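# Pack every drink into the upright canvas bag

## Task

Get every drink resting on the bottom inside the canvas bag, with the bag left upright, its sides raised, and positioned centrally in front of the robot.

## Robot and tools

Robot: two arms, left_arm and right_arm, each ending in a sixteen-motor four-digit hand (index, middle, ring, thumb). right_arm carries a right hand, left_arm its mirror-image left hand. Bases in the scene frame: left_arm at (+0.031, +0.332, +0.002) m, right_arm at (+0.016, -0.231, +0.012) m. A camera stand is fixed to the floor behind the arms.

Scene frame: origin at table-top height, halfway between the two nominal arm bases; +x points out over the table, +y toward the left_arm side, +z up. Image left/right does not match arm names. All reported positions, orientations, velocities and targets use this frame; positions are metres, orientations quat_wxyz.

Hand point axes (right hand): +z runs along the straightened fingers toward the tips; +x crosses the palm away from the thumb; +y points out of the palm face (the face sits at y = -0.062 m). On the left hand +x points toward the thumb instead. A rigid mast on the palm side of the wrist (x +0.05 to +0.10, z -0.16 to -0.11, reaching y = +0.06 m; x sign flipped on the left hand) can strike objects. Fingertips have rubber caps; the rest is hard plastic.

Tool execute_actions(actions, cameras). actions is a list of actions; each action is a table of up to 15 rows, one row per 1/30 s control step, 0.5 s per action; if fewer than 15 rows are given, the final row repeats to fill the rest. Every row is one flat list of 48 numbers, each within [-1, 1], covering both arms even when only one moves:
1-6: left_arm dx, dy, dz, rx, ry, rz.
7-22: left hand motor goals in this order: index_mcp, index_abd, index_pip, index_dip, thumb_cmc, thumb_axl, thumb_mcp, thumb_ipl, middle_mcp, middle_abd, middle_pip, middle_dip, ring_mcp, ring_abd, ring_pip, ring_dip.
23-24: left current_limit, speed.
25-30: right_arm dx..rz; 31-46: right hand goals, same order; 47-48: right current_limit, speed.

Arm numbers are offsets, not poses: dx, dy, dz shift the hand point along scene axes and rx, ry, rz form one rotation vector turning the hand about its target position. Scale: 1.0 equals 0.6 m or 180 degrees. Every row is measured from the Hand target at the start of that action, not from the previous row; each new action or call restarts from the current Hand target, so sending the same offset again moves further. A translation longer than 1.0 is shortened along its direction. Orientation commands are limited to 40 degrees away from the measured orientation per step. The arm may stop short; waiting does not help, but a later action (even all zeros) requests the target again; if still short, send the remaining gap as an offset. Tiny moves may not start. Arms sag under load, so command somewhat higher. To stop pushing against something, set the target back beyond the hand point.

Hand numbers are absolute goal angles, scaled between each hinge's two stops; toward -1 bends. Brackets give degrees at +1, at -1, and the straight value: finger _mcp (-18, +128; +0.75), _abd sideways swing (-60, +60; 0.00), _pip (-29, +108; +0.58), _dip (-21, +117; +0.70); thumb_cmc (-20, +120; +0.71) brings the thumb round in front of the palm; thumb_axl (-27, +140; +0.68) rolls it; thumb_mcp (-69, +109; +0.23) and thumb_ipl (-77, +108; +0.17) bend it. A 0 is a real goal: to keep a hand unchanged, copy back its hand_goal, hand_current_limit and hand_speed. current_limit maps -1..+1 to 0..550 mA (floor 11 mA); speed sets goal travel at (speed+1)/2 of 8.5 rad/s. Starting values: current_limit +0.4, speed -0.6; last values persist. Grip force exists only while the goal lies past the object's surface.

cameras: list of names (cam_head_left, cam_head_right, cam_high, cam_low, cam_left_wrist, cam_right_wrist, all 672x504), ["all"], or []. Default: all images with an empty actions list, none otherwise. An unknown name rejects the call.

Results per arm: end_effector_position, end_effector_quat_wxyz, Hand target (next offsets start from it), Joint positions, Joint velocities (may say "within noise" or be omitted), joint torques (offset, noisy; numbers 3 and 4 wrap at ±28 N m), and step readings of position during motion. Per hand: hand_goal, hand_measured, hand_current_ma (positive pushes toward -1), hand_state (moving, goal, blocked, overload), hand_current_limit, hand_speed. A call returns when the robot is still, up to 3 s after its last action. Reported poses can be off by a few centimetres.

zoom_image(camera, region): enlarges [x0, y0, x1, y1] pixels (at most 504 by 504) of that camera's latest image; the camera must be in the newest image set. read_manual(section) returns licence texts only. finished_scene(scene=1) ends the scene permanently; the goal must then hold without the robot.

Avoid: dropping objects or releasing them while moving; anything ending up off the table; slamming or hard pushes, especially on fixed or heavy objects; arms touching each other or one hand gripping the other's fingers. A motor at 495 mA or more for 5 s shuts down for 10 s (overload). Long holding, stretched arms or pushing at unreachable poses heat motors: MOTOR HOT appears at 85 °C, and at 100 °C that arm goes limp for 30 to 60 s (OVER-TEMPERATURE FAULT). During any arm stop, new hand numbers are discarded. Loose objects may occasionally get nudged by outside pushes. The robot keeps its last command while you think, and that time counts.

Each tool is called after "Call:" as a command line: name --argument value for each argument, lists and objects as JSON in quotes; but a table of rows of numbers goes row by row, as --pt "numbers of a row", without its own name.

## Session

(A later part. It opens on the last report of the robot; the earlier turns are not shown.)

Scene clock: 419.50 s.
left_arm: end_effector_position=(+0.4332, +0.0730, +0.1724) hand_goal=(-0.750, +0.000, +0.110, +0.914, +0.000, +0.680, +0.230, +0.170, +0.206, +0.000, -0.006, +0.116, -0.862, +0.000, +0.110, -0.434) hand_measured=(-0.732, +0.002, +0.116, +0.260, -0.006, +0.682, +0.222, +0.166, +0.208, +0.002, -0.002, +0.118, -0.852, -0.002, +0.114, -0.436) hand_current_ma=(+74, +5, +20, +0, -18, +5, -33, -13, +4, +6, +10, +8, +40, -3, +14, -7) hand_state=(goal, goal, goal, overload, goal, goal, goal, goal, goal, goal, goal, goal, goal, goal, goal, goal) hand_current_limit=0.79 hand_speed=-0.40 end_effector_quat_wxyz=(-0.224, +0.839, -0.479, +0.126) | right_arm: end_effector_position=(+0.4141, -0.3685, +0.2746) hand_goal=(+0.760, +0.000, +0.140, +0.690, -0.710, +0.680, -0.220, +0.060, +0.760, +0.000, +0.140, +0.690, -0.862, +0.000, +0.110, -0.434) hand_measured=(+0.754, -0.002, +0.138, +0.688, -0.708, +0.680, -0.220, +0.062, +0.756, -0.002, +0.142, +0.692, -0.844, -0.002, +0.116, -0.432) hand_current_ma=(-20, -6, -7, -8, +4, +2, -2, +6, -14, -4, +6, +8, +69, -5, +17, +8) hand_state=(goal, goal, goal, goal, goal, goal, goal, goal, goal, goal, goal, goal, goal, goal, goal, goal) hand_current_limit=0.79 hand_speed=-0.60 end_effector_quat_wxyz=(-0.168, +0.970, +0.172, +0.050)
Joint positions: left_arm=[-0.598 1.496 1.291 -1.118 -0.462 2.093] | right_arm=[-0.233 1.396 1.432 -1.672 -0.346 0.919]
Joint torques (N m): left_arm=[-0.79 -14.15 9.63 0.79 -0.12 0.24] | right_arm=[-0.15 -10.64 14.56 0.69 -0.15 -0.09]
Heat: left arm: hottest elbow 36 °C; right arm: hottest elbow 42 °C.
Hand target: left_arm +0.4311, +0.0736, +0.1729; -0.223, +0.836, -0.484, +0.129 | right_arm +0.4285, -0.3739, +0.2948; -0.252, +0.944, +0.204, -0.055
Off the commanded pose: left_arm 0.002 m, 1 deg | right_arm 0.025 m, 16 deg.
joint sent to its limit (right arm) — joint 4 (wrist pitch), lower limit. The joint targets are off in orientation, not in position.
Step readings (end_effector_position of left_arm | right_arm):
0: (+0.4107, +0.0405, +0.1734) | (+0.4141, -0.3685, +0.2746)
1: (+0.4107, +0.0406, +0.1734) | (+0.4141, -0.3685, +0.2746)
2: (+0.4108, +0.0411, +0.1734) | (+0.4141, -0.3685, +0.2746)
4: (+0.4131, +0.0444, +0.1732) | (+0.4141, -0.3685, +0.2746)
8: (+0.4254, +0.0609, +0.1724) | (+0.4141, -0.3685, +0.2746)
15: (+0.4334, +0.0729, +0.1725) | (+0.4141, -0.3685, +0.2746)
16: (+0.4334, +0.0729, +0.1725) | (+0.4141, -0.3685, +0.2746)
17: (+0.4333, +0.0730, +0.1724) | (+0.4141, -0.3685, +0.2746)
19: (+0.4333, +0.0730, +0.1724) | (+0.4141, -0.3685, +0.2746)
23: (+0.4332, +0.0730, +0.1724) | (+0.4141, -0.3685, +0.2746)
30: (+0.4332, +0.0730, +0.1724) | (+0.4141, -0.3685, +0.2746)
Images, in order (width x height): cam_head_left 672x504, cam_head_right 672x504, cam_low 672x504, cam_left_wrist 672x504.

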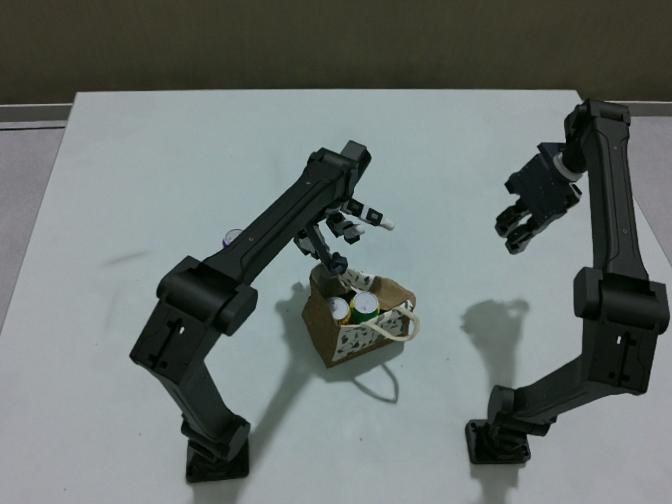

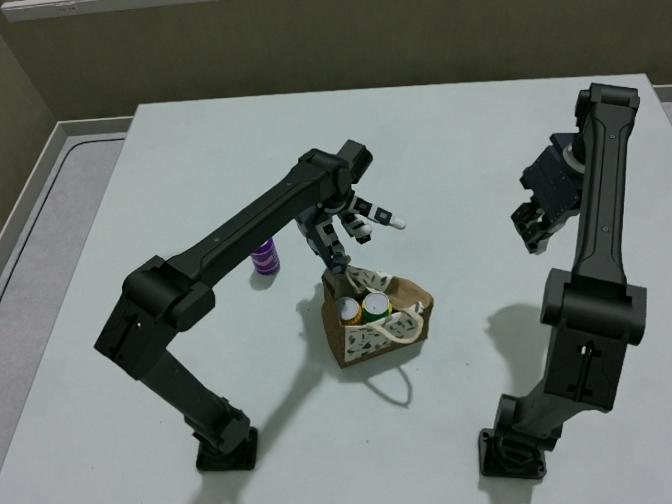

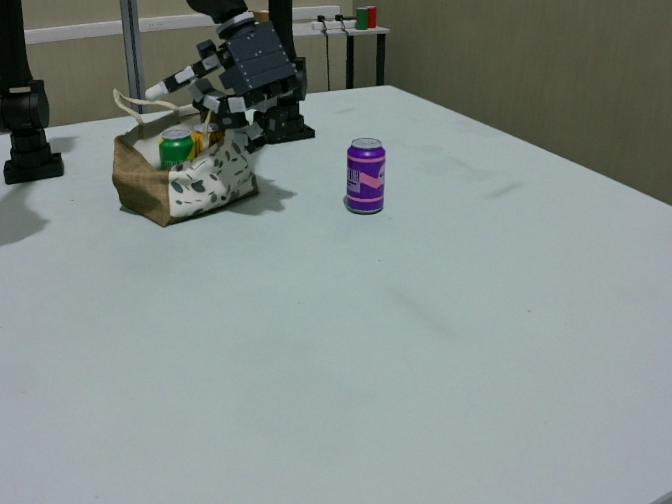

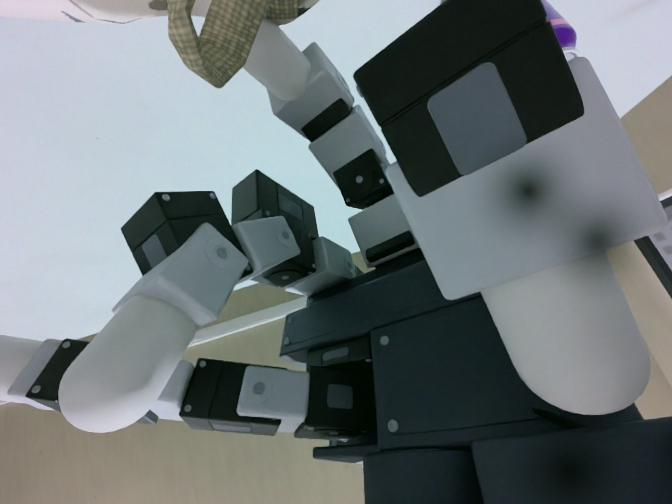

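Call:
execute_actions --actions '[[[-0.06,-0.044,-0.015,0,0,0,-0.75,0,0.11,0.913,0,0.68,0.23,0.17,0.205,0,-0.007,0.116,-0.863,0,0.11,-0.435,0.79,-0.4,0,0,0,0,0,0,0.76,0,0.14,0.69,-0.71,0.68,-0.22,0.06,0.76,0,0.14,0.69,-0.863,0,0.11,-0.435,0.79,-0.6]]]' --cameras '["cam_head_left","cam_head_right","cam_low","cam_left_wrist"]'

Call:
zoom_image --camera "cam_left_wrist" --region '[100, 0, 400, 260]'

Scene clock: 421.47 s.
left_arm: end_effector_position=(+0.4017, +0.0447, +0.1667) hand_goal=(-0.750, +0.000, +0.110, +0.914, +0.000, +0.680, +0.230, +0.170, +0.206, +0.000, -0.006, +0.116, -0.862, +0.000, +0.110, -0.434) hand_measured=(-0.732, +0.002, +0.116, +0.260, -0.006, +0.682, +0.222, +0.166, +0.212, +0.000, -0.006, +0.114, -0.852, -0.002, +0.114, -0.436) hand_current_ma=(+74, +5, +20, +0, -18, +5, -31, -13, +19, -2, +0, -5, +40, -3, +14, -7) hand_state=(goal, goal, goal, overload, goal, goal, goal, goal, goal, goal, goal, goal, goal, goal, goal, goal) hand_current_limit=0.79 hand_speed=-0.40 end_effector_quat_wxyz=(-0.223, +0.836, -0.483, +0.136) | right_arm: end_effector_position=(+0.4141, -0.3685, +0.2746) hand_goal=(+0.760, +0.000, +0.140, +0.690, -0.710, +0.680, -0.220, +0.060, +0.760, +0.000, +0.140, +0.690, -0.862, +0.000, +0.110, -0.434) hand_measured=(+0.754, -0.002, +0.138, +0.688, -0.708, +0.680, -0.220, +0.062, +0.756, -0.002, +0.142, +0.692, -0.844, -0.002, +0.116, -0.432) hand_current_ma=(-20, -6, -7, -8, +4, +2, -2, +6, -14, -4, +6, +8, +69, -5, +17, +8) hand_state=(goal, goal, goal, goal, goal, goal, goal, goal, goal, goal, goal, goal, goal, goal, goal, goal) hand_current_limit=0.79 hand_speed=-0.60 end_effector_quat_wxyz=(-0.168, +0.970, +0.172, +0.050)
Joint positions: left_arm=[-0.689 1.472 1.248 -1.121 -0.48 2.01] | right_arm=[-0.233 1.396 1.432 -1.672 -0.346 0.919]
Joint torques (N m): left_arm=[-1.14 -13.57 9.26 -0.05 -0.33 -0.03] | right_arm=[0.26 -10.58 14.6 0.29 -0.14 -0.11]
Heat: left arm: hottest elbow 36 °C; right arm: hottest elbow 42 °C.
Hand target: left_arm +0.3953, +0.0473, +0.1640; -0.223, +0.836, -0.484, +0.129 | right_arm +0.4285, -0.3739, +0.2948; -0.252, +0.944, +0.204, -0.055
Off the commanded pose: left_arm 0.008 m, 1 deg | right_arm 0.025 m, 16 deg.
joint sent to its limit (right arm) — joint 4 (wrist pitch), lower limit. The joint targets are off in orientation, not in position.
Step readings (end_effector_position of left_arm | right_arm):
0: (+0.4331, +0.0730, +0.1724) | (+0.4141, -0.3685, +0.2746)
1: (+0.4330, +0.0730, +0.1723) | (+0.4141, -0.3685, +0.2746)
2: (+0.4321, +0.0727, +0.1717) | (+0.4141, -0.3685, +0.2746)
4: (+0.4264, +0.0712, +0.1693) | (+0.4141, -0.3685, +0.2746)
8: (+0.4088, +0.0574, +0.1656) | (+0.4141, -0.3685, +0.2746)
15: (+0.4014, +0.0451, +0.1666) | (+0.4141, -0.3685, +0.2746)
Images, in order (width x height): cam_head_left 672x504, cam_head_right 672x504, cam_low 672x504, cam_left_wrist 672x504.

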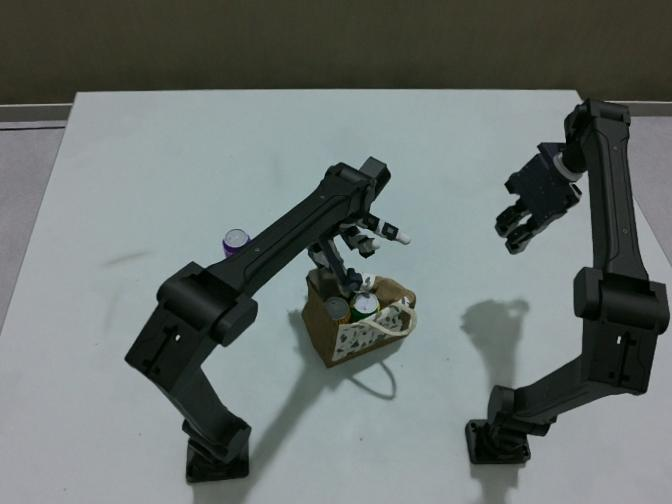

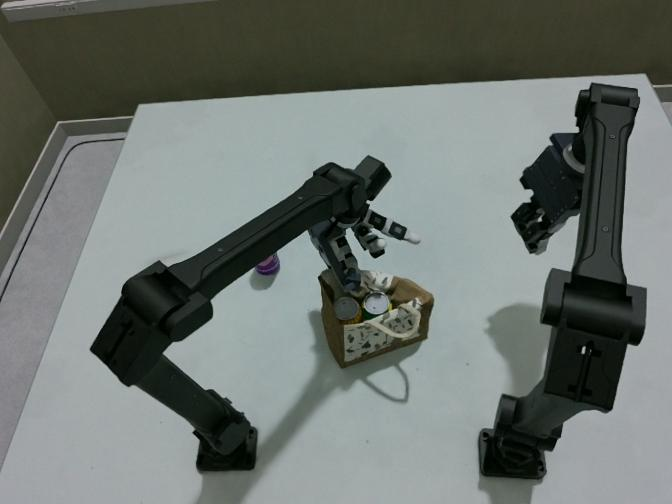

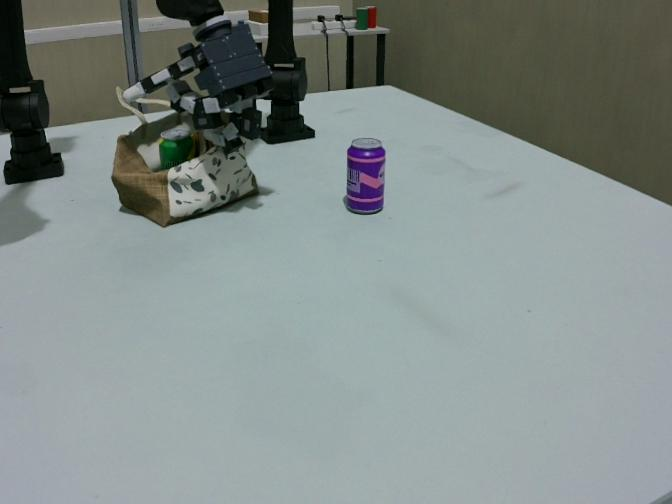

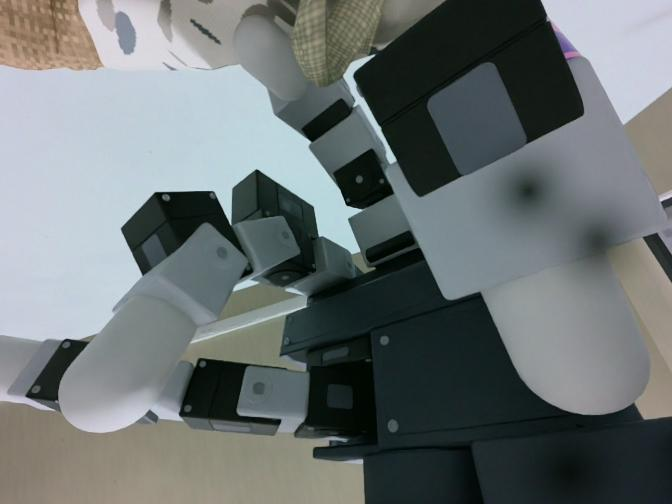

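Scaled by 1.680.

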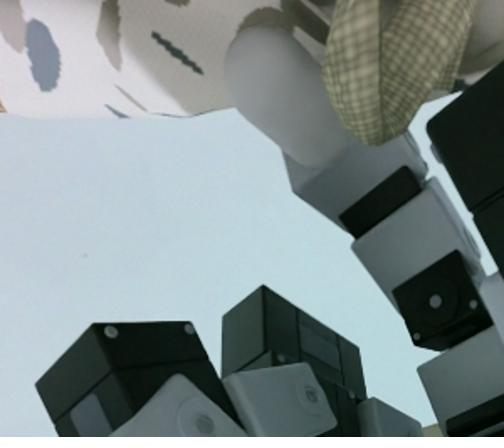

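Call:
execute_actions --actions '[[[0.06,0.044,0.005,0,0,0,-0.75,0,0.11,0.913,0,0.68,0.23,0.17,0.205,0,-0.007,0.116,-0.863,0,0.11,-0.435,0.79,-0.4,0,0,0,0,0,0,0.76,0,0.14,0.69,-0.71,0.68,-0.22,0.06,0.76,0,0.14,0.69,-0.863,0,0.11,-0.435,0.79,-0.6]],[[0.0,0.01,0.0,0,0,0,-0.75,0,0.11,0.913,0,0.68,0.23,0.17,0.205,0,-0.007,0.116,-0.863,0,0.11,-0.435,0.79,-0.4,0,0,0,0,0,0,0.76,0,0.14,0.69,-0.71,0.68,-0.22,0.06,0.76,0,0.14,0.69,-0.863,0,0.11,-0.435,0.79,-0.6]]]' --cameras '["cam_left_wrist"]'

Call:
zoom_image --camera "cam_left_wrist" --region '[100, 0, 400, 260]'

Scene clock: 425.13 s.
left_arm: end_effector_position=(+0.4239, +0.0763, +0.1668) hand_goal=(-0.750, +0.000, +0.110, +0.914, +0.000, +0.680, +0.230, +0.170, +0.206, +0.000, -0.006, +0.116, -0.862, +0.000, +0.110, -0.434) hand_measured=(-0.732, +0.002, +0.116, +0.260, -0.006, +0.682, +0.222, +0.166, +0.196, +0.008, -0.012, +0.114, -0.852, -0.002, +0.114, -0.436) hand_current_ma=(+74, +5, +20, +0, -18, +5, -31, -13, -40, +21, -18, -6, +40, -3, +14, -7) hand_state=(goal, goal, goal, overload, goal, goal, goal, goal, goal, goal, goal, goal, goal, goal, goal, goal) hand_current_limit=0.79 hand_speed=-0.40 end_effector_quat_wxyz=(-0.222, +0.839, -0.479, +0.129) | right_arm: end_effector_position=(+0.4141, -0.3685, +0.2746) hand_goal=(+0.760, +0.000, +0.140, +0.690, -0.710, +0.680, -0.220, +0.060, +0.760, +0.000, +0.140, +0.690, -0.862, +0.000, +0.110, -0.434) hand_measured=(+0.754, -0.002, +0.138, +0.688, -0.708, +0.680, -0.220, +0.062, +0.756, -0.002, +0.142, +0.692, -0.844, -0.002, +0.116, -0.432) hand_current_ma=(-20, -6, -7, -8, +4, +2, -2, +6, -14, -4, +6, +8, +69, -5, +17, +8) hand_state=(goal, goal, goal, goal, goal, goal, goal, goal, goal, goal, goal, goal, goal, goal, goal, goal) hand_current_limit=0.79 hand_speed=-0.60 end_effector_quat_wxyz=(-0.168, +0.970, +0.172, +0.050)
Joint positions: left_arm=[-0.601 1.472 1.248 -1.095 -0.459 2.091] | right_arm=[-0.233 1.396 1.432 -1.672 -0.346 0.919]
Joint torques (N m): left_arm=[0.21 -11.99 11.44 0.7 -0.26 0.32] | right_arm=[0.38 -11.05 14.71 0.39 -0.17 -0.09]
Heat: left arm: hottest elbow 36 °C; right arm: hottest elbow 42 °C.
Hand target: left_arm +0.4313, +0.0796, +0.1670; -0.223, +0.836, -0.483, +0.129 | right_arm +0.4285, -0.3739, +0.2948; -0.252, +0.944, +0.204, -0.055
Off the commanded pose: left_arm 0.008 m, 1 deg | right_arm 0.025 m, 16 deg.
joint sent to its limit (left arm) — joint 6 (wrist roll), upper limit. The joint targets still meet the commanded pose.
joint sent to its limit (right arm) — joint 4 (wrist pitch), lower limit. The joint targets are off in orientation, not in position.
Step readings (end_effector_position of left_arm | right_arm):
0: (+0.4018, +0.0447, +0.1667) | (+0.4141, -0.3685, +0.2746)
1: (+0.4018, +0.0447, +0.1667) | (+0.4141, -0.3685, +0.2746)
2: (+0.4018, +0.0452, +0.1666) | (+0.4141, -0.3685, +0.2746)
4: (+0.4039, +0.0484, +0.1666) | (+0.4141, -0.3685, +0.2746)
8: (+0.4167, +0.0639, +0.1669) | (+0.4141, -0.3685, +0.2746)
15: (+0.4239, +0.0759, +0.1668) | (+0.4141, -0.3685, +0.2746)
16: (+0.4238, +0.0760, +0.1668) | (+0.4141, -0.3685, +0.2746)
17: (+0.4238, +0.0761, +0.1668) | (+0.4141, -0.3685, +0.2746)
19: (+0.4237, +0.0761, +0.1668) | (+0.4141, -0.3685, +0.2746)
23: (+0.4240, +0.0763, +0.1668) | (+0.4141, -0.3685, +0.2746)
30: (+0.4239, +0.0763, +0.1668) | (+0.4141, -0.3685, +0.2746)
Images, in order (width x height): cam_left_wrist 672x504.

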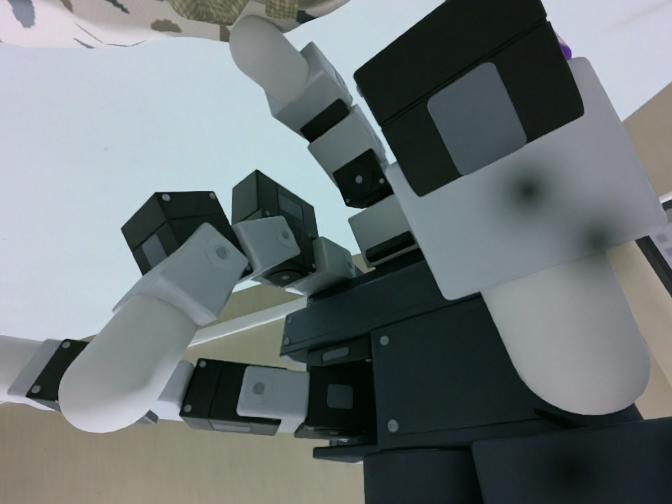

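Scaled by 1.680.

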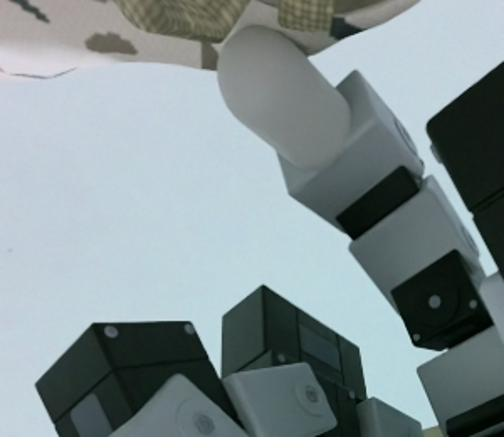

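Call:
execute_actions --actions '[]'

Call:
zoom_image --camera "cam_low" --region '[90, 60, 290, 240]'

Call:
zoom_image --camera "cam_head_right" --region '[300, 240, 460, 380]'

Call:
zoom_image --camera "cam_head_left" --region '[280, 240, 440, 380]'

Scene clock: 425.40 s.
left_arm: end_effector_position=(+0.4239, +0.0763, +0.1668) hand_goal=(-0.750, +0.000, +0.110, +0.914, +0.000, +0.680, +0.230, +0.170, +0.206, +0.000, -0.006, +0.116, -0.862, +0.000, +0.110, -0.434) hand_measured=(-0.732, +0.002, +0.116, +0.260, -0.006, +0.682, +0.222, +0.166, +0.196, +0.008, -0.012, +0.114, -0.852, -0.002, +0.114, -0.436) hand_current_ma=(+74, +5, +20, +0, -18, +5, -31, -13, -40, +21, -18, -6, +40, -3, +14, -7) hand_state=(goal, goal, goal, overload, goal, goal, goal, goal, goal, goal, goal, goal, goal, goal, goal, goal) hand_current_limit=0.79 hand_speed=-0.40 end_effector_quat_wxyz=(-0.222, +0.839, -0.479, +0.129) | right_arm: end_effector_position=(+0.4141, -0.3685, +0.2746) hand_goal=(+0.760, +0.000, +0.140, +0.690, -0.710, +0.680, -0.220, +0.060, +0.760, +0.000, +0.140, +0.690, -0.862, +0.000, +0.110, -0.434) hand_measured=(+0.754, -0.002, +0.138, +0.688, -0.708, +0.680, -0.220, +0.062, +0.756, -0.002, +0.142, +0.692, -0.844, -0.002, +0.116, -0.432) hand_current_ma=(-20, -6, -7, -8, +4, +2, -2, +6, -14, -4, +6, +8, +69, -5, +17, +8) hand_state=(goal, goal, goal, goal, goal, goal, goal, goal, goal, goal, goal, goal, goal, goal, goal, goal) hand_current_limit=0.79 hand_speed=-0.60 end_effector_quat_wxyz=(-0.168, +0.970, +0.172, +0.050)
Joint positions: left_arm=[-0.601 1.472 1.248 -1.095 -0.459 2.091] | right_arm=[-0.233 1.396 1.432 -1.672 -0.346 0.919]
Joint velocities: within noise
Joint torques (N m): left_arm=[0.26 -12.04 11.4 0.68 -0.25 0.31] | right_arm=[0.03 -10.4 14.72 0.43 -0.17 -0.12]
Heat: left arm: hottest elbow 36 °C; right arm: hottest elbow 42 °C.
Hand target: left_arm +0.4313, +0.0796, +0.1670; -0.223, +0.836, -0.483, +0.129 | right_arm +0.4285, -0.3739, +0.2948; -0.252, +0.944, +0.204, -0.055
Off the commanded pose: left_arm 0.008 m, 1 deg | right_arm 0.025 m, 16 deg.

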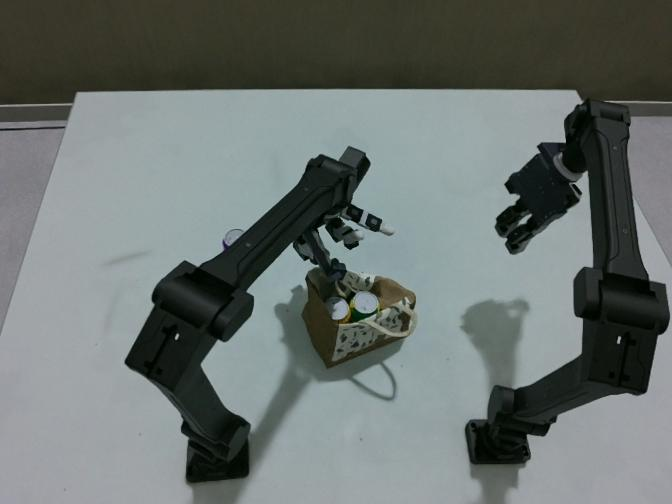

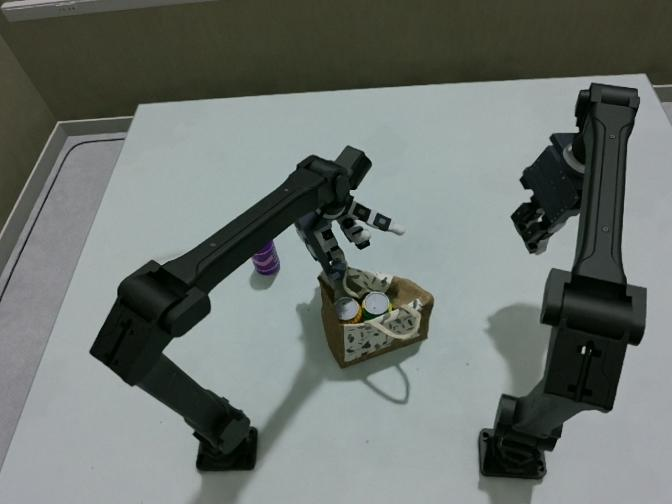

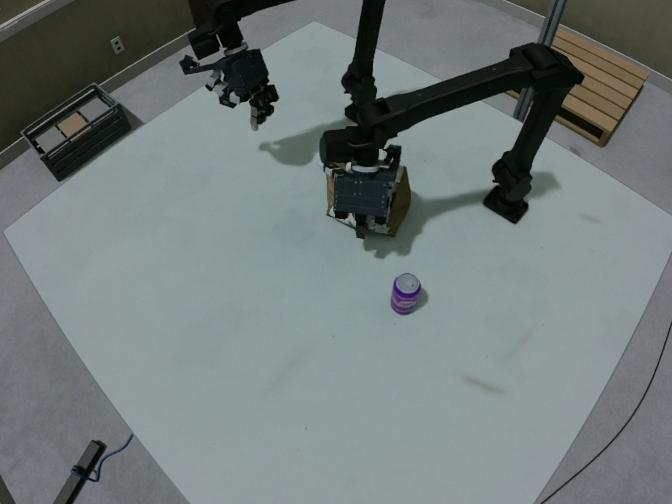

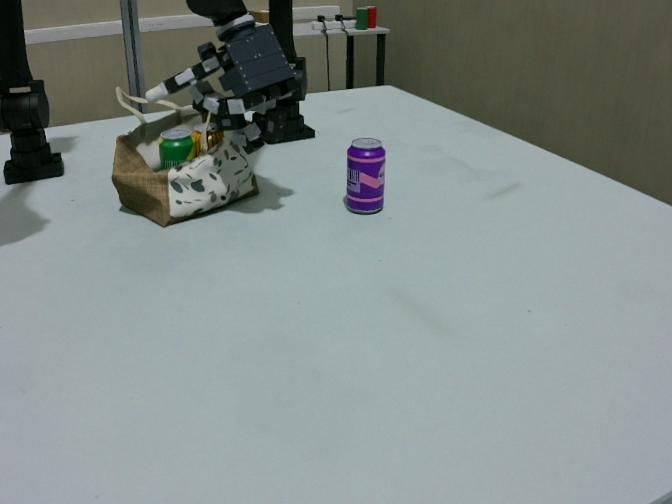

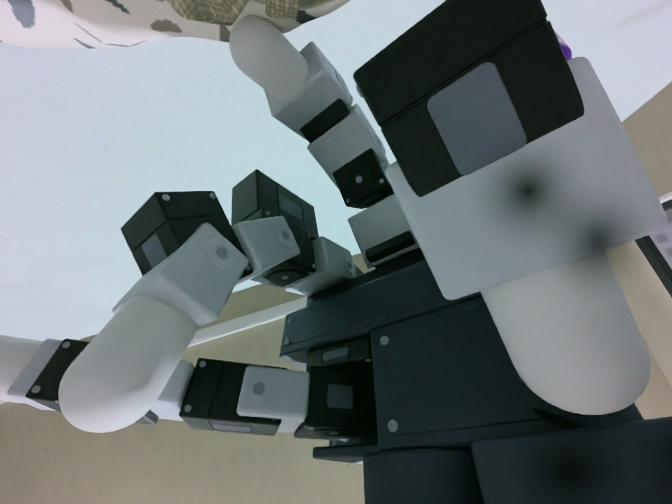

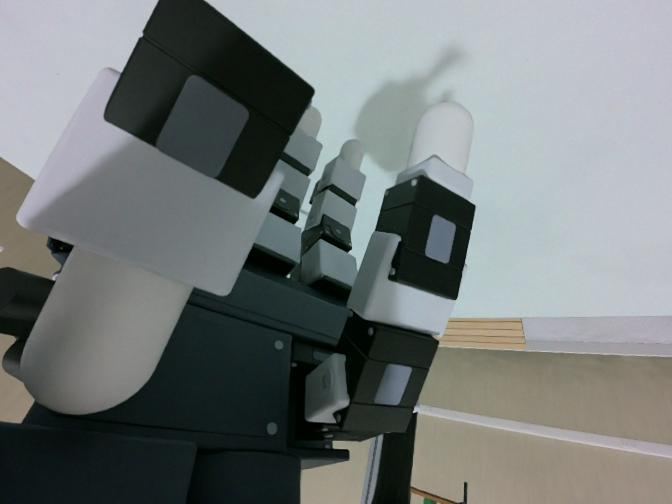

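Scaled by 2.520.

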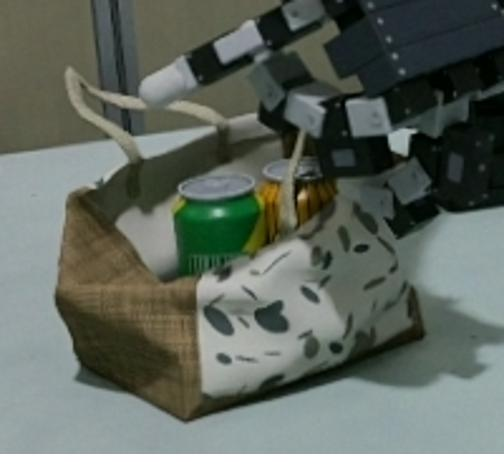

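Scaled by 3.150.

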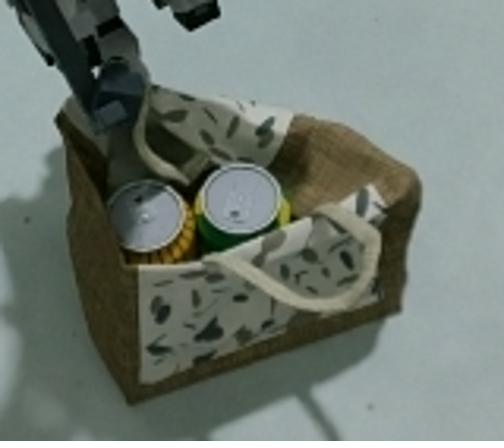

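Scaled by 3.150.

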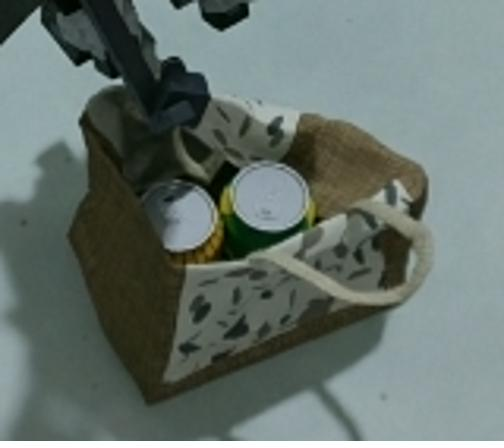

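Call:
execute_actions --actions '[[[0,0,0,0,0,0,-0.75,0,0.11,0.913,0,0.68,0.23,0.17,0.205,0,-0.3,-0.3,-0.863,0,0.11,-0.435,0.79,-0.6,0,0,0,0,0,0,0.76,0,0.14,0.69,-0.71,0.68,-0.22,0.06,0.76,0,0.14,0.69,-0.863,0,0.11,-0.435,0.79,-0.6]],[[0,0,0.08,0,0,0,-0.75,0,0.11,0.913,0,0.68,0.23,0.17,0.205,0,-0.3,-0.3,-0.863,0,0.11,-0.435,0.79,-0.6,0,0,0,0,0,0,0.76,0,0.14,0.69,-0.71,0.68,-0.22,0.06,0.76,0,0.14,0.69,-0.863,0,0.11,-0.435,0.79,-0.6]]]' --cameras '["cam_head_right","cam_low","cam_left_wrist"]'

Call:
zoom_image --camera "cam_low" --region '[90, 60, 290, 240]'

Call:
zoom_image --camera "cam_head_right" --region '[300, 240, 460, 380]'

Call:
zoom_image --camera "cam_left_wrist" --region '[100, 0, 400, 260]'

Scene clock: 427.33 s.
left_arm: end_effector_position=(+0.4182, +0.0811, +0.1939) hand_goal=(-0.750, +0.000, +0.110, +0.914, +0.000, +0.680, +0.230, +0.170, +0.206, +0.000, -0.300, -0.300, -0.862, +0.000, +0.110, -0.434) hand_measured=(-0.732, +0.002, +0.116, +0.260, -0.006, +0.682, +0.222, +0.166, +0.206, +0.004, -0.292, -0.296, -0.852, -0.002, +0.114, -0.436) hand_current_ma=(+74, +5, +20, +0, -17, +5, -31, -13, +1, +8, +24, +12, +40, -3, +14, -7) hand_state=(goal, goal, goal, overload, goal, goal, goal, goal, goal, goal, goal, goal, goal, goal, goal, goal) hand_current_limit=0.79 hand_speed=-0.60 end_effector_quat_wxyz=(-0.224, +0.836, -0.488, +0.111) | right_arm: end_effector_position=(+0.4141, -0.3685, +0.2746) hand_goal=(+0.760, +0.000, +0.140, +0.690, -0.710, +0.680, -0.220, +0.060, +0.760, +0.000, +0.140, +0.690, -0.862, +0.000, +0.110, -0.434) hand_measured=(+0.754, -0.002, +0.138, +0.688, -0.708, +0.680, -0.220, +0.062, +0.756, -0.002, +0.142, +0.692, -0.844, -0.002, +0.116, -0.432) hand_current_ma=(-20, -6, -7, -8, +4, +2, -2, +6, -14, -4, +6, +8, +69, -5, +17, +8) hand_state=(goal, goal, goal, goal, goal, goal, goal, goal, goal, goal, goal, goal, goal, goal, goal, goal) hand_current_limit=0.79 hand_speed=-0.60 end_effector_quat_wxyz=(-0.168, +0.970, +0.172, +0.050)
Joint positions: left_arm=[-0.6 1.464 1.316 -1.205 -0.459 2.102] | right_arm=[-0.233 1.396 1.432 -1.672 -0.346 0.919]
Joint torques (N m): left_arm=[0.03 -12.92 14.69 -0.05 -0.27 0.19] | right_arm=[-0.21 -10.17 14.54 0.34 -0.15 -0.08]
Heat: left arm: hottest elbow 36 °C; right arm: hottest elbow 42 °C.
Hand target: left_arm +0.4312, +0.0796, +0.2148; -0.223, +0.836, -0.484, +0.129 | right_arm +0.4285, -0.3739, +0.2948; -0.252, +0.944, +0.204, -0.055
Off the commanded pose: left_arm 0.025 m, 2 deg | right_arm 0.025 m, 16 deg.
joint sent to its limit (left arm) — joint 6 (wrist roll), upper limit. The joint targets still meet the commanded pose.
joint sent to its limit (right arm) — joint 4 (wrist pitch), lower limit. The joint targets are off in orientation, not in position.
Step readings (end_effector_position of left_arm | right_arm):
0: (+0.4239, +0.0763, +0.1668) | (+0.4141, -0.3685, +0.2746)
1: (+0.4239, +0.0763, +0.1668) | (+0.4141, -0.3685, +0.2746)
2: (+0.4239, +0.0763, +0.1668) | (+0.4141, -0.3685, +0.2746)
4: (+0.4238, +0.0767, +0.1667) | (+0.4141, -0.3685, +0.2746)
8: (+0.4238, +0.0772, +0.1667) | (+0.4141, -0.3685, +0.2746)
15: (+0.4237, +0.0775, +0.1667) | (+0.4141, -0.3685, +0.2746)
16: (+0.4236, +0.0775, +0.1667) | (+0.4141, -0.3685, +0.2746)
17: (+0.4224, +0.0783, +0.1667) | (+0.4141, -0.3685, +0.2746)
19: (+0.4176, +0.0814, +0.1688) | (+0.4141, -0.3685, +0.2746)
23: (+0.4161, +0.0825, +0.1800) | (+0.4141, -0.3685, +0.2746)
30: (+0.4190, +0.0806, +0.1941) | (+0.4141, -0.3685, +0.2746)
Images, in order (width x height): cam_head_right 672x504, cam_low 672x504, cam_left_wrist 672x504.

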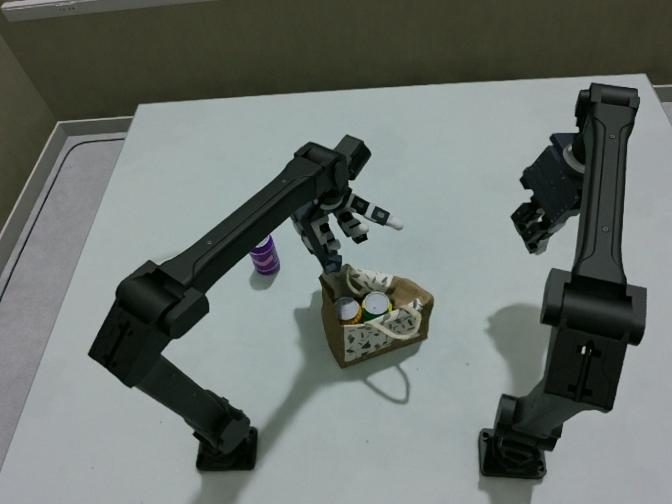

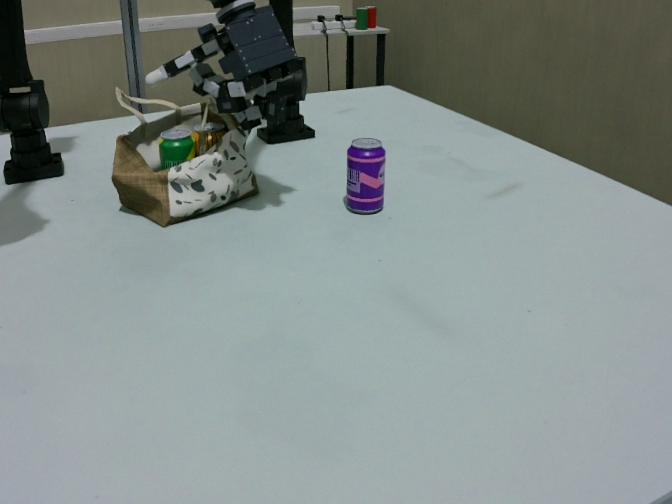

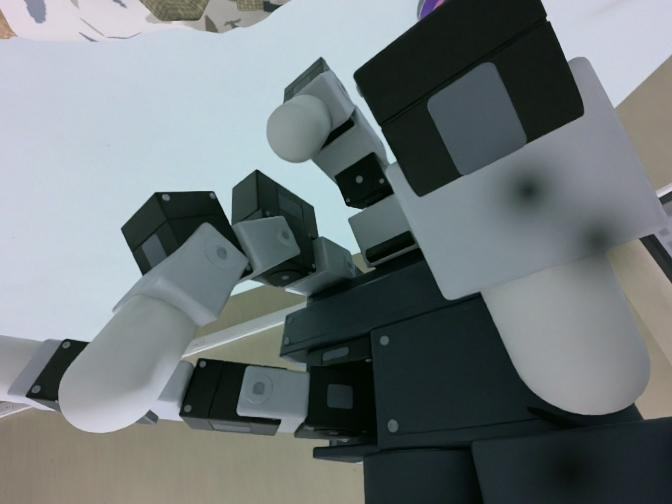

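Scaled by 2.520.

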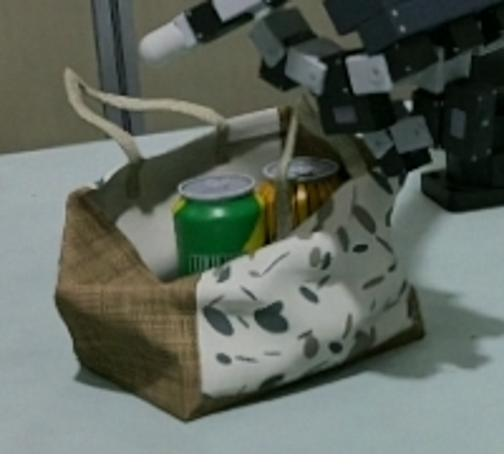

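Scaled by 3.150.

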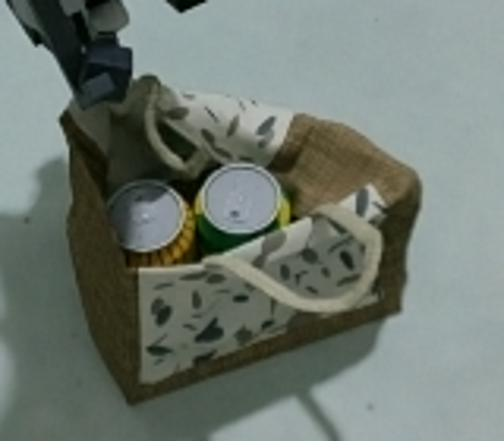

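Scaled by 1.680.

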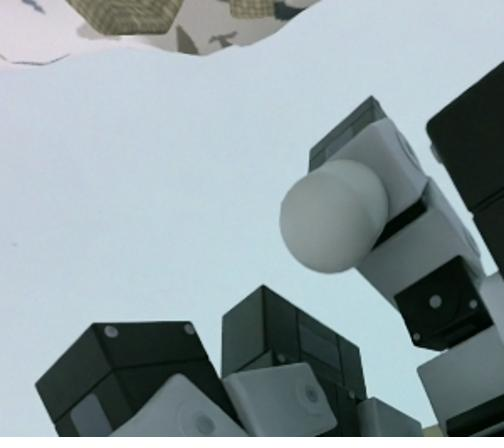

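Call:
execute_actions --actions '[[[0,0,0.12,0,0,0,-0.75,0,0.11,0.913,0,0.68,0.23,0.17,0.205,0,-0.007,0.116,-0.863,0,0.11,-0.435,0.79,-0.6,0,0,0,0,0,0,0.76,0,0.14,0.69,-0.71,0.68,-0.22,0.06,0.76,0,0.14,0.69,-0.863,0,0.11,-0.435,0.79,-0.6]],[[0,0.08,0.02,0,0,0.0556,-0.75,0,0.11,0.913,0,0.68,0.23,0.17,0.205,0,-0.007,0.116,-0.863,0,0.11,-0.435,0.79,-0.6,0,0,0,0,0,0.0556,0.76,0,0.14,0.69,-0.71,0.68,-0.22,0.06,0.76,0,0.14,0.69,-0.863,0,0.11,-0.435,0.79,-0.6]],[[0,0.1,0,0,0,0.0722,-0.75,0,0.11,0.913,0,0.68,0.23,0.17,0.205,0,-0.007,0.116,-0.863,0,0.11,-0.435,0.79,-0.6,0,0.04,0,0,0,0.0556,0.76,0,0.14,0.69,-0.71,0.68,-0.22,0.06,0.76,0,0.14,0.69,-0.863,0,0.11,-0.435,0.79,-0.6]],[[0,0.1,0,0,0,0.0722,-0.75,0,0.11,0.913,0,0.68,0.23,0.17,0.205,0,-0.007,0.116,-0.863,0,0.11,-0.435,0.79,-0.6,0,0.06,0,0,0,0.0556,0.76,0,0.14,0.69,-0.71,0.68,-0.22,0.06,0.76,0,0.14,0.69,-0.863,0,0.11,-0.435,0.79,-0.6]],[[0,0.05,0,0,0,0.0722,-0.75,0,0.11,0.913,0,0.68,0.23,0.17,0.205,0,-0.007,0.116,-0.863,0,0.11,-0.435,0.79,-0.6,0,0.07,0,0,0,0.0556,0.76,0,0.14,0.69,-0.71,0.68,-0.22,0.06,0.76,0,0.14,0.69,-0.863,0,0.11,-0.435,0.79,-0.6]],[[0,0,0,0,0,0.0722,-0.75,0,0.11,0.913,0,0.68,0.23,0.17,0.205,0,-0.007,0.116,-0.863,0,0.11,-0.435,0.79,-0.6,0,0.07,0,0,0,0.0556,0.76,0,0.14,0.69,-0.71,0.68,-0.22,0.06,0.76,0,0.14,0.69,-0.863,0,0.11,-0.435,0.79,-0.6]]]' --cameras '["all"]'

Scene clock: 434.57 s.
left_arm: end_effector_position=(+0.4363, +0.2749, +0.3001) hand_goal=(-0.750, +0.000, +0.110, +0.914, +0.000, +0.680, +0.230, +0.170, +0.206, +0.000, -0.006, +0.116, -0.862, +0.000, +0.110, -0.434) hand_measured=(-0.732, +0.002, +0.116, +0.260, -0.004, +0.682, +0.224, +0.166, +0.208, +0.002, -0.006, +0.114, -0.852, -0.002, +0.114, -0.436) hand_current_ma=(+74, +5, +20, +0, -16, +5, -30, -13, +4, +7, -2, -8, +40, -3, +14, -7) hand_state=(goal, goal, goal, overload, goal, goal, goal, goal, goal, goal, goal, goal, goal, goal, goal, goal) hand_current_limit=0.79 hand_speed=-0.60 end_effector_quat_wxyz=(-0.241, +0.969, -0.005, +0.052) | right_arm: end_effector_position=(+0.4325, -0.2323, +0.2932) hand_goal=(+0.760, +0.000, +0.140, +0.690, -0.710, +0.680, -0.220, +0.060, +0.760, +0.000, +0.140, +0.690, -0.862, +0.000, +0.110, -0.434) hand_measured=(+0.756, -0.002, +0.138, +0.688, -0.708, +0.680, -0.222, +0.062, +0.756, -0.002, +0.142, +0.692, -0.844, -0.002, +0.116, -0.432) hand_current_ma=(-12, -5, -6, -8, +4, +2, -4, +5, -11, -4, +6, +8, +69, -5, +17, +8) hand_state=(goal, goal, goal, goal, goal, goal, goal, goal, goal, goal, goal, goal, goal, goal, goal, goal) hand_current_limit=0.79 hand_speed=-0.60 end_effector_quat_wxyz=(-0.066, +0.813, +0.578, +0.019)
Joint positions: left_arm=[-0.192 1.307 1.434 -1.671 -0.497 1.421] | right_arm=[0.129 1.27 1.334 -1.672 -0.133 0.405]
Joint torques (N m): left_arm=[-0.44 -10.7 9.29 -0.23 -0.14 -0.09] | right_arm=[0.26 -10.46 9.33 0.62 0.02 -0.08]
Heat: left arm: hottest elbow 36 °C; right arm: hottest elbow 42 °C.
Hand target: left_arm +0.4313, +0.2775, +0.2989; -0.258, +0.966, +0.016, -0.004 | right_arm +0.4285, -0.2301, +0.2948; -0.205, +0.770, +0.584, -0.157
Off the commanded pose: left_arm 0.006 m, 7 deg | right_arm 0.005 m, 26 deg.
joint sent to its limit (left arm) — joint 4 (wrist pitch), lower limit. The joint targets are off in orientation, not in position.
joint sent to its limit (right arm) — joint 4 (wrist pitch), lower limit. The joint targets are off in orientation, not in position.
Step readings (end_effector_position of left_arm | right_arm):
0: (+0.4182, +0.0811, +0.1939) | (+0.4141, -0.3685, +0.2746)
1: (+0.4180, +0.0812, +0.1946) | (+0.4141, -0.3685, +0.2746)
2: (+0.4164, +0.0823, +0.1972) | (+0.4141, -0.3685, +0.2746)
4: (+0.4128, +0.0846, +0.2087) | (+0.4141, -0.3685, +0.2746)
8: (+0.4186, +0.0809, +0.2465) | (+0.4141, -0.3685, +0.2746)
15: (+0.4216, +0.0790, +0.2765) | (+0.4141, -0.3685, +0.2746)
16: (+0.4210, +0.0798, +0.2763) | (+0.4141, -0.3688, +0.2747)
17: (+0.4200, +0.0819, +0.2760) | (+0.4145, -0.3704, +0.2749)
19: (+0.4194, +0.0909, +0.2759) | (+0.4158, -0.3734, +0.2754)
23: (+0.4254, +0.1159, +0.2800) | (+0.4192, -0.3762, +0.2765)
30: (+0.4284, +0.1309, +0.2866) | (+0.4220, -0.3771, +0.2794)
31: (+0.4283, +0.1309, +0.2866) | (+0.4222, -0.3773, +0.2798)
32: (+0.4287, +0.1335, +0.2868) | (+0.4228, -0.3778, +0.2808)
34: (+0.4287, +0.1412, +0.2879) | (+0.4245, -0.3762, +0.2836)
38: (+0.4310, +0.1702, +0.2942) | (+0.4280, -0.3620, +0.2912)
45: (+0.4341, +0.1883, +0.3021) | (+0.4300, -0.3548, +0.2970)
46: (+0.4341, +0.1884, +0.3019) | (+0.4300, -0.3545, +0.2965)
47: (+0.4343, +0.1909, +0.3012) | (+0.4299, -0.3537, +0.2958)
49: (+0.4318, +0.1995, +0.2988) | (+0.4284, -0.3496, +0.2930)
53: (+0.4313, +0.2304, +0.2960) | (+0.4287, -0.3281, +0.2896)
60: (+0.4351, +0.2482, +0.2982) | (+0.4310, -0.3178, +0.2934)
61: (+0.4350, +0.2483, +0.2982) | (+0.4312, -0.3175, +0.2938)
62: (+0.4344, +0.2491, +0.2981) | (+0.4313, -0.3165, +0.2938)
64: (+0.4316, +0.2537, +0.2977) | (+0.4302, -0.3116, +0.2925)
68: (+0.4300, +0.2675, +0.2975) | (+0.4299, -0.2868, +0.2912)
75: (+0.4312, +0.2754, +0.2977) | (+0.4316, -0.2751, +0.2937)
76: (+0.4315, +0.2754, +0.2977) | (+0.4318, -0.2750, +0.2937)
77: (+0.4324, +0.2750, +0.2977) | (+0.4319, -0.2739, +0.2936)
79: (+0.4333, +0.2740, +0.2969) | (+0.4316, -0.2690, +0.2931)
83: (+0.4322, +0.2742, +0.2960) | (+0.4310, -0.2443, +0.2918)
90: (+0.4346, +0.2747, +0.2998) | (+0.4320, -0.2330, +0.2931)

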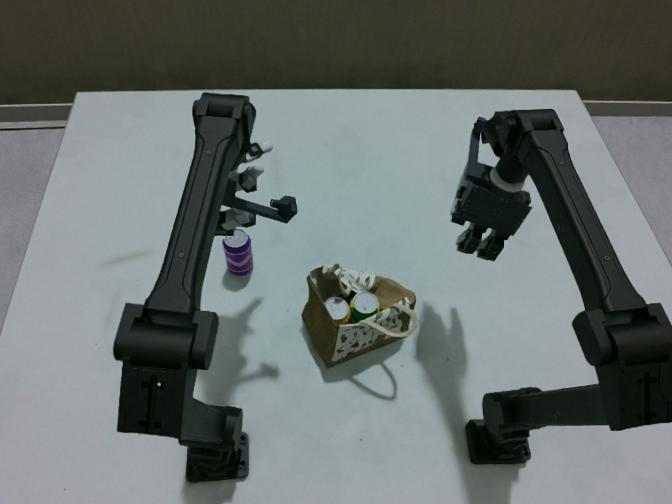

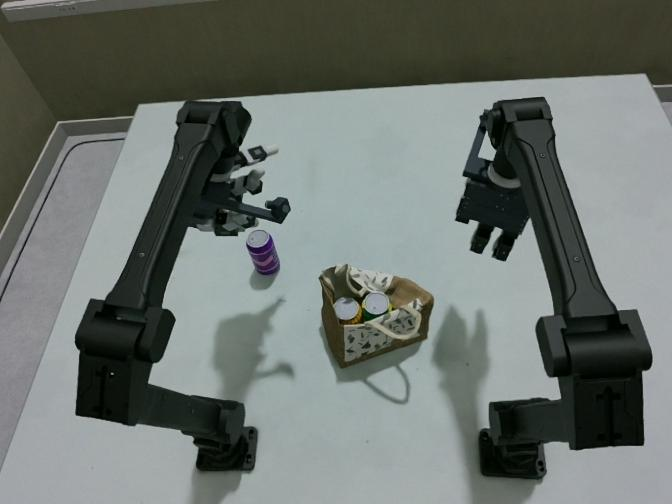

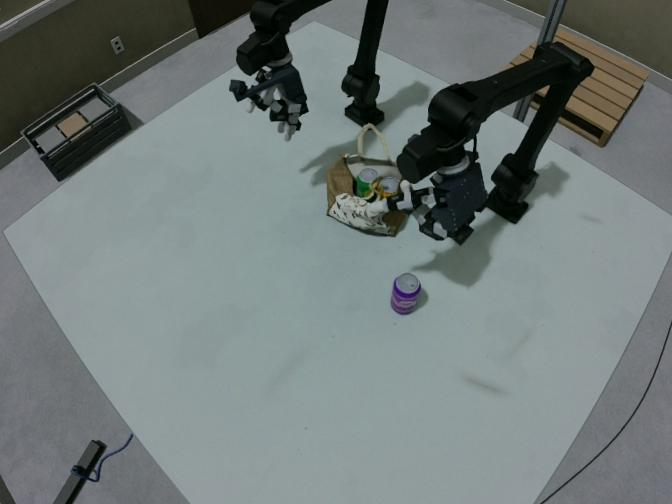

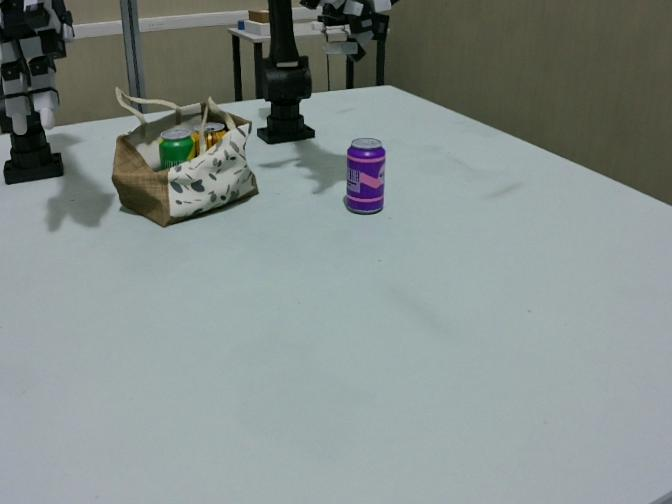

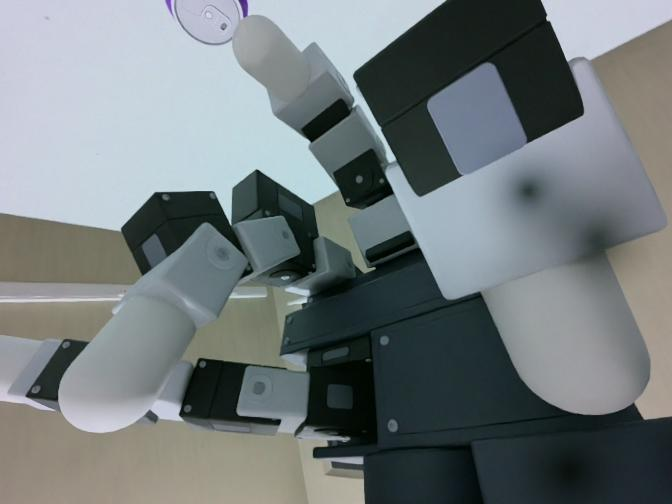

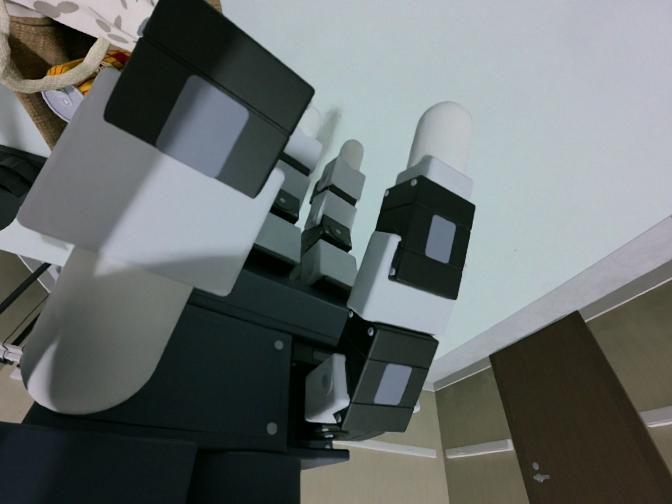

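Now a clear view of the bag.

Call:
zoom_image --camera "cam_head_left" --region '[290, 250, 430, 375]'

Call:
zoom_image --camera "cam_head_right" --region '[310, 250, 450, 375]'

Call:
zoom_image --camera "cam_high" --region '[310, 110, 430, 250]'

Call:
zoom_image --camera "cam_low" --region '[100, 80, 280, 235]'

Scaled by 3.600.

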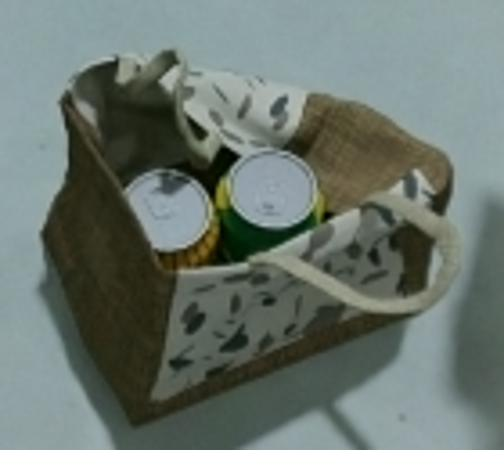

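Scaled by 3.600.

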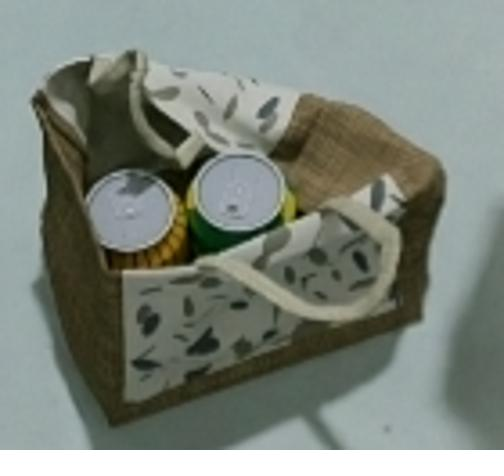

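Scaled by 3.600.

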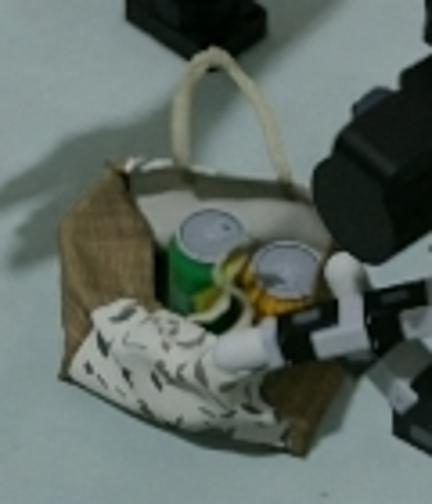

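Scaled by 2.800.

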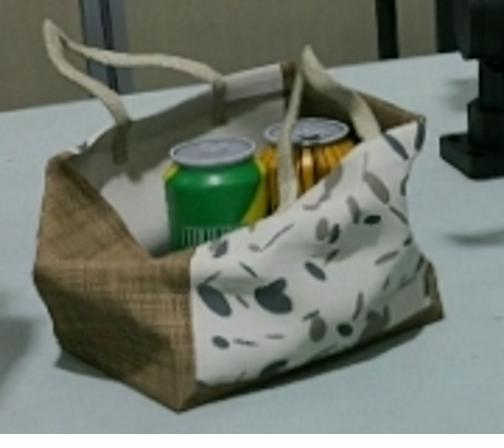

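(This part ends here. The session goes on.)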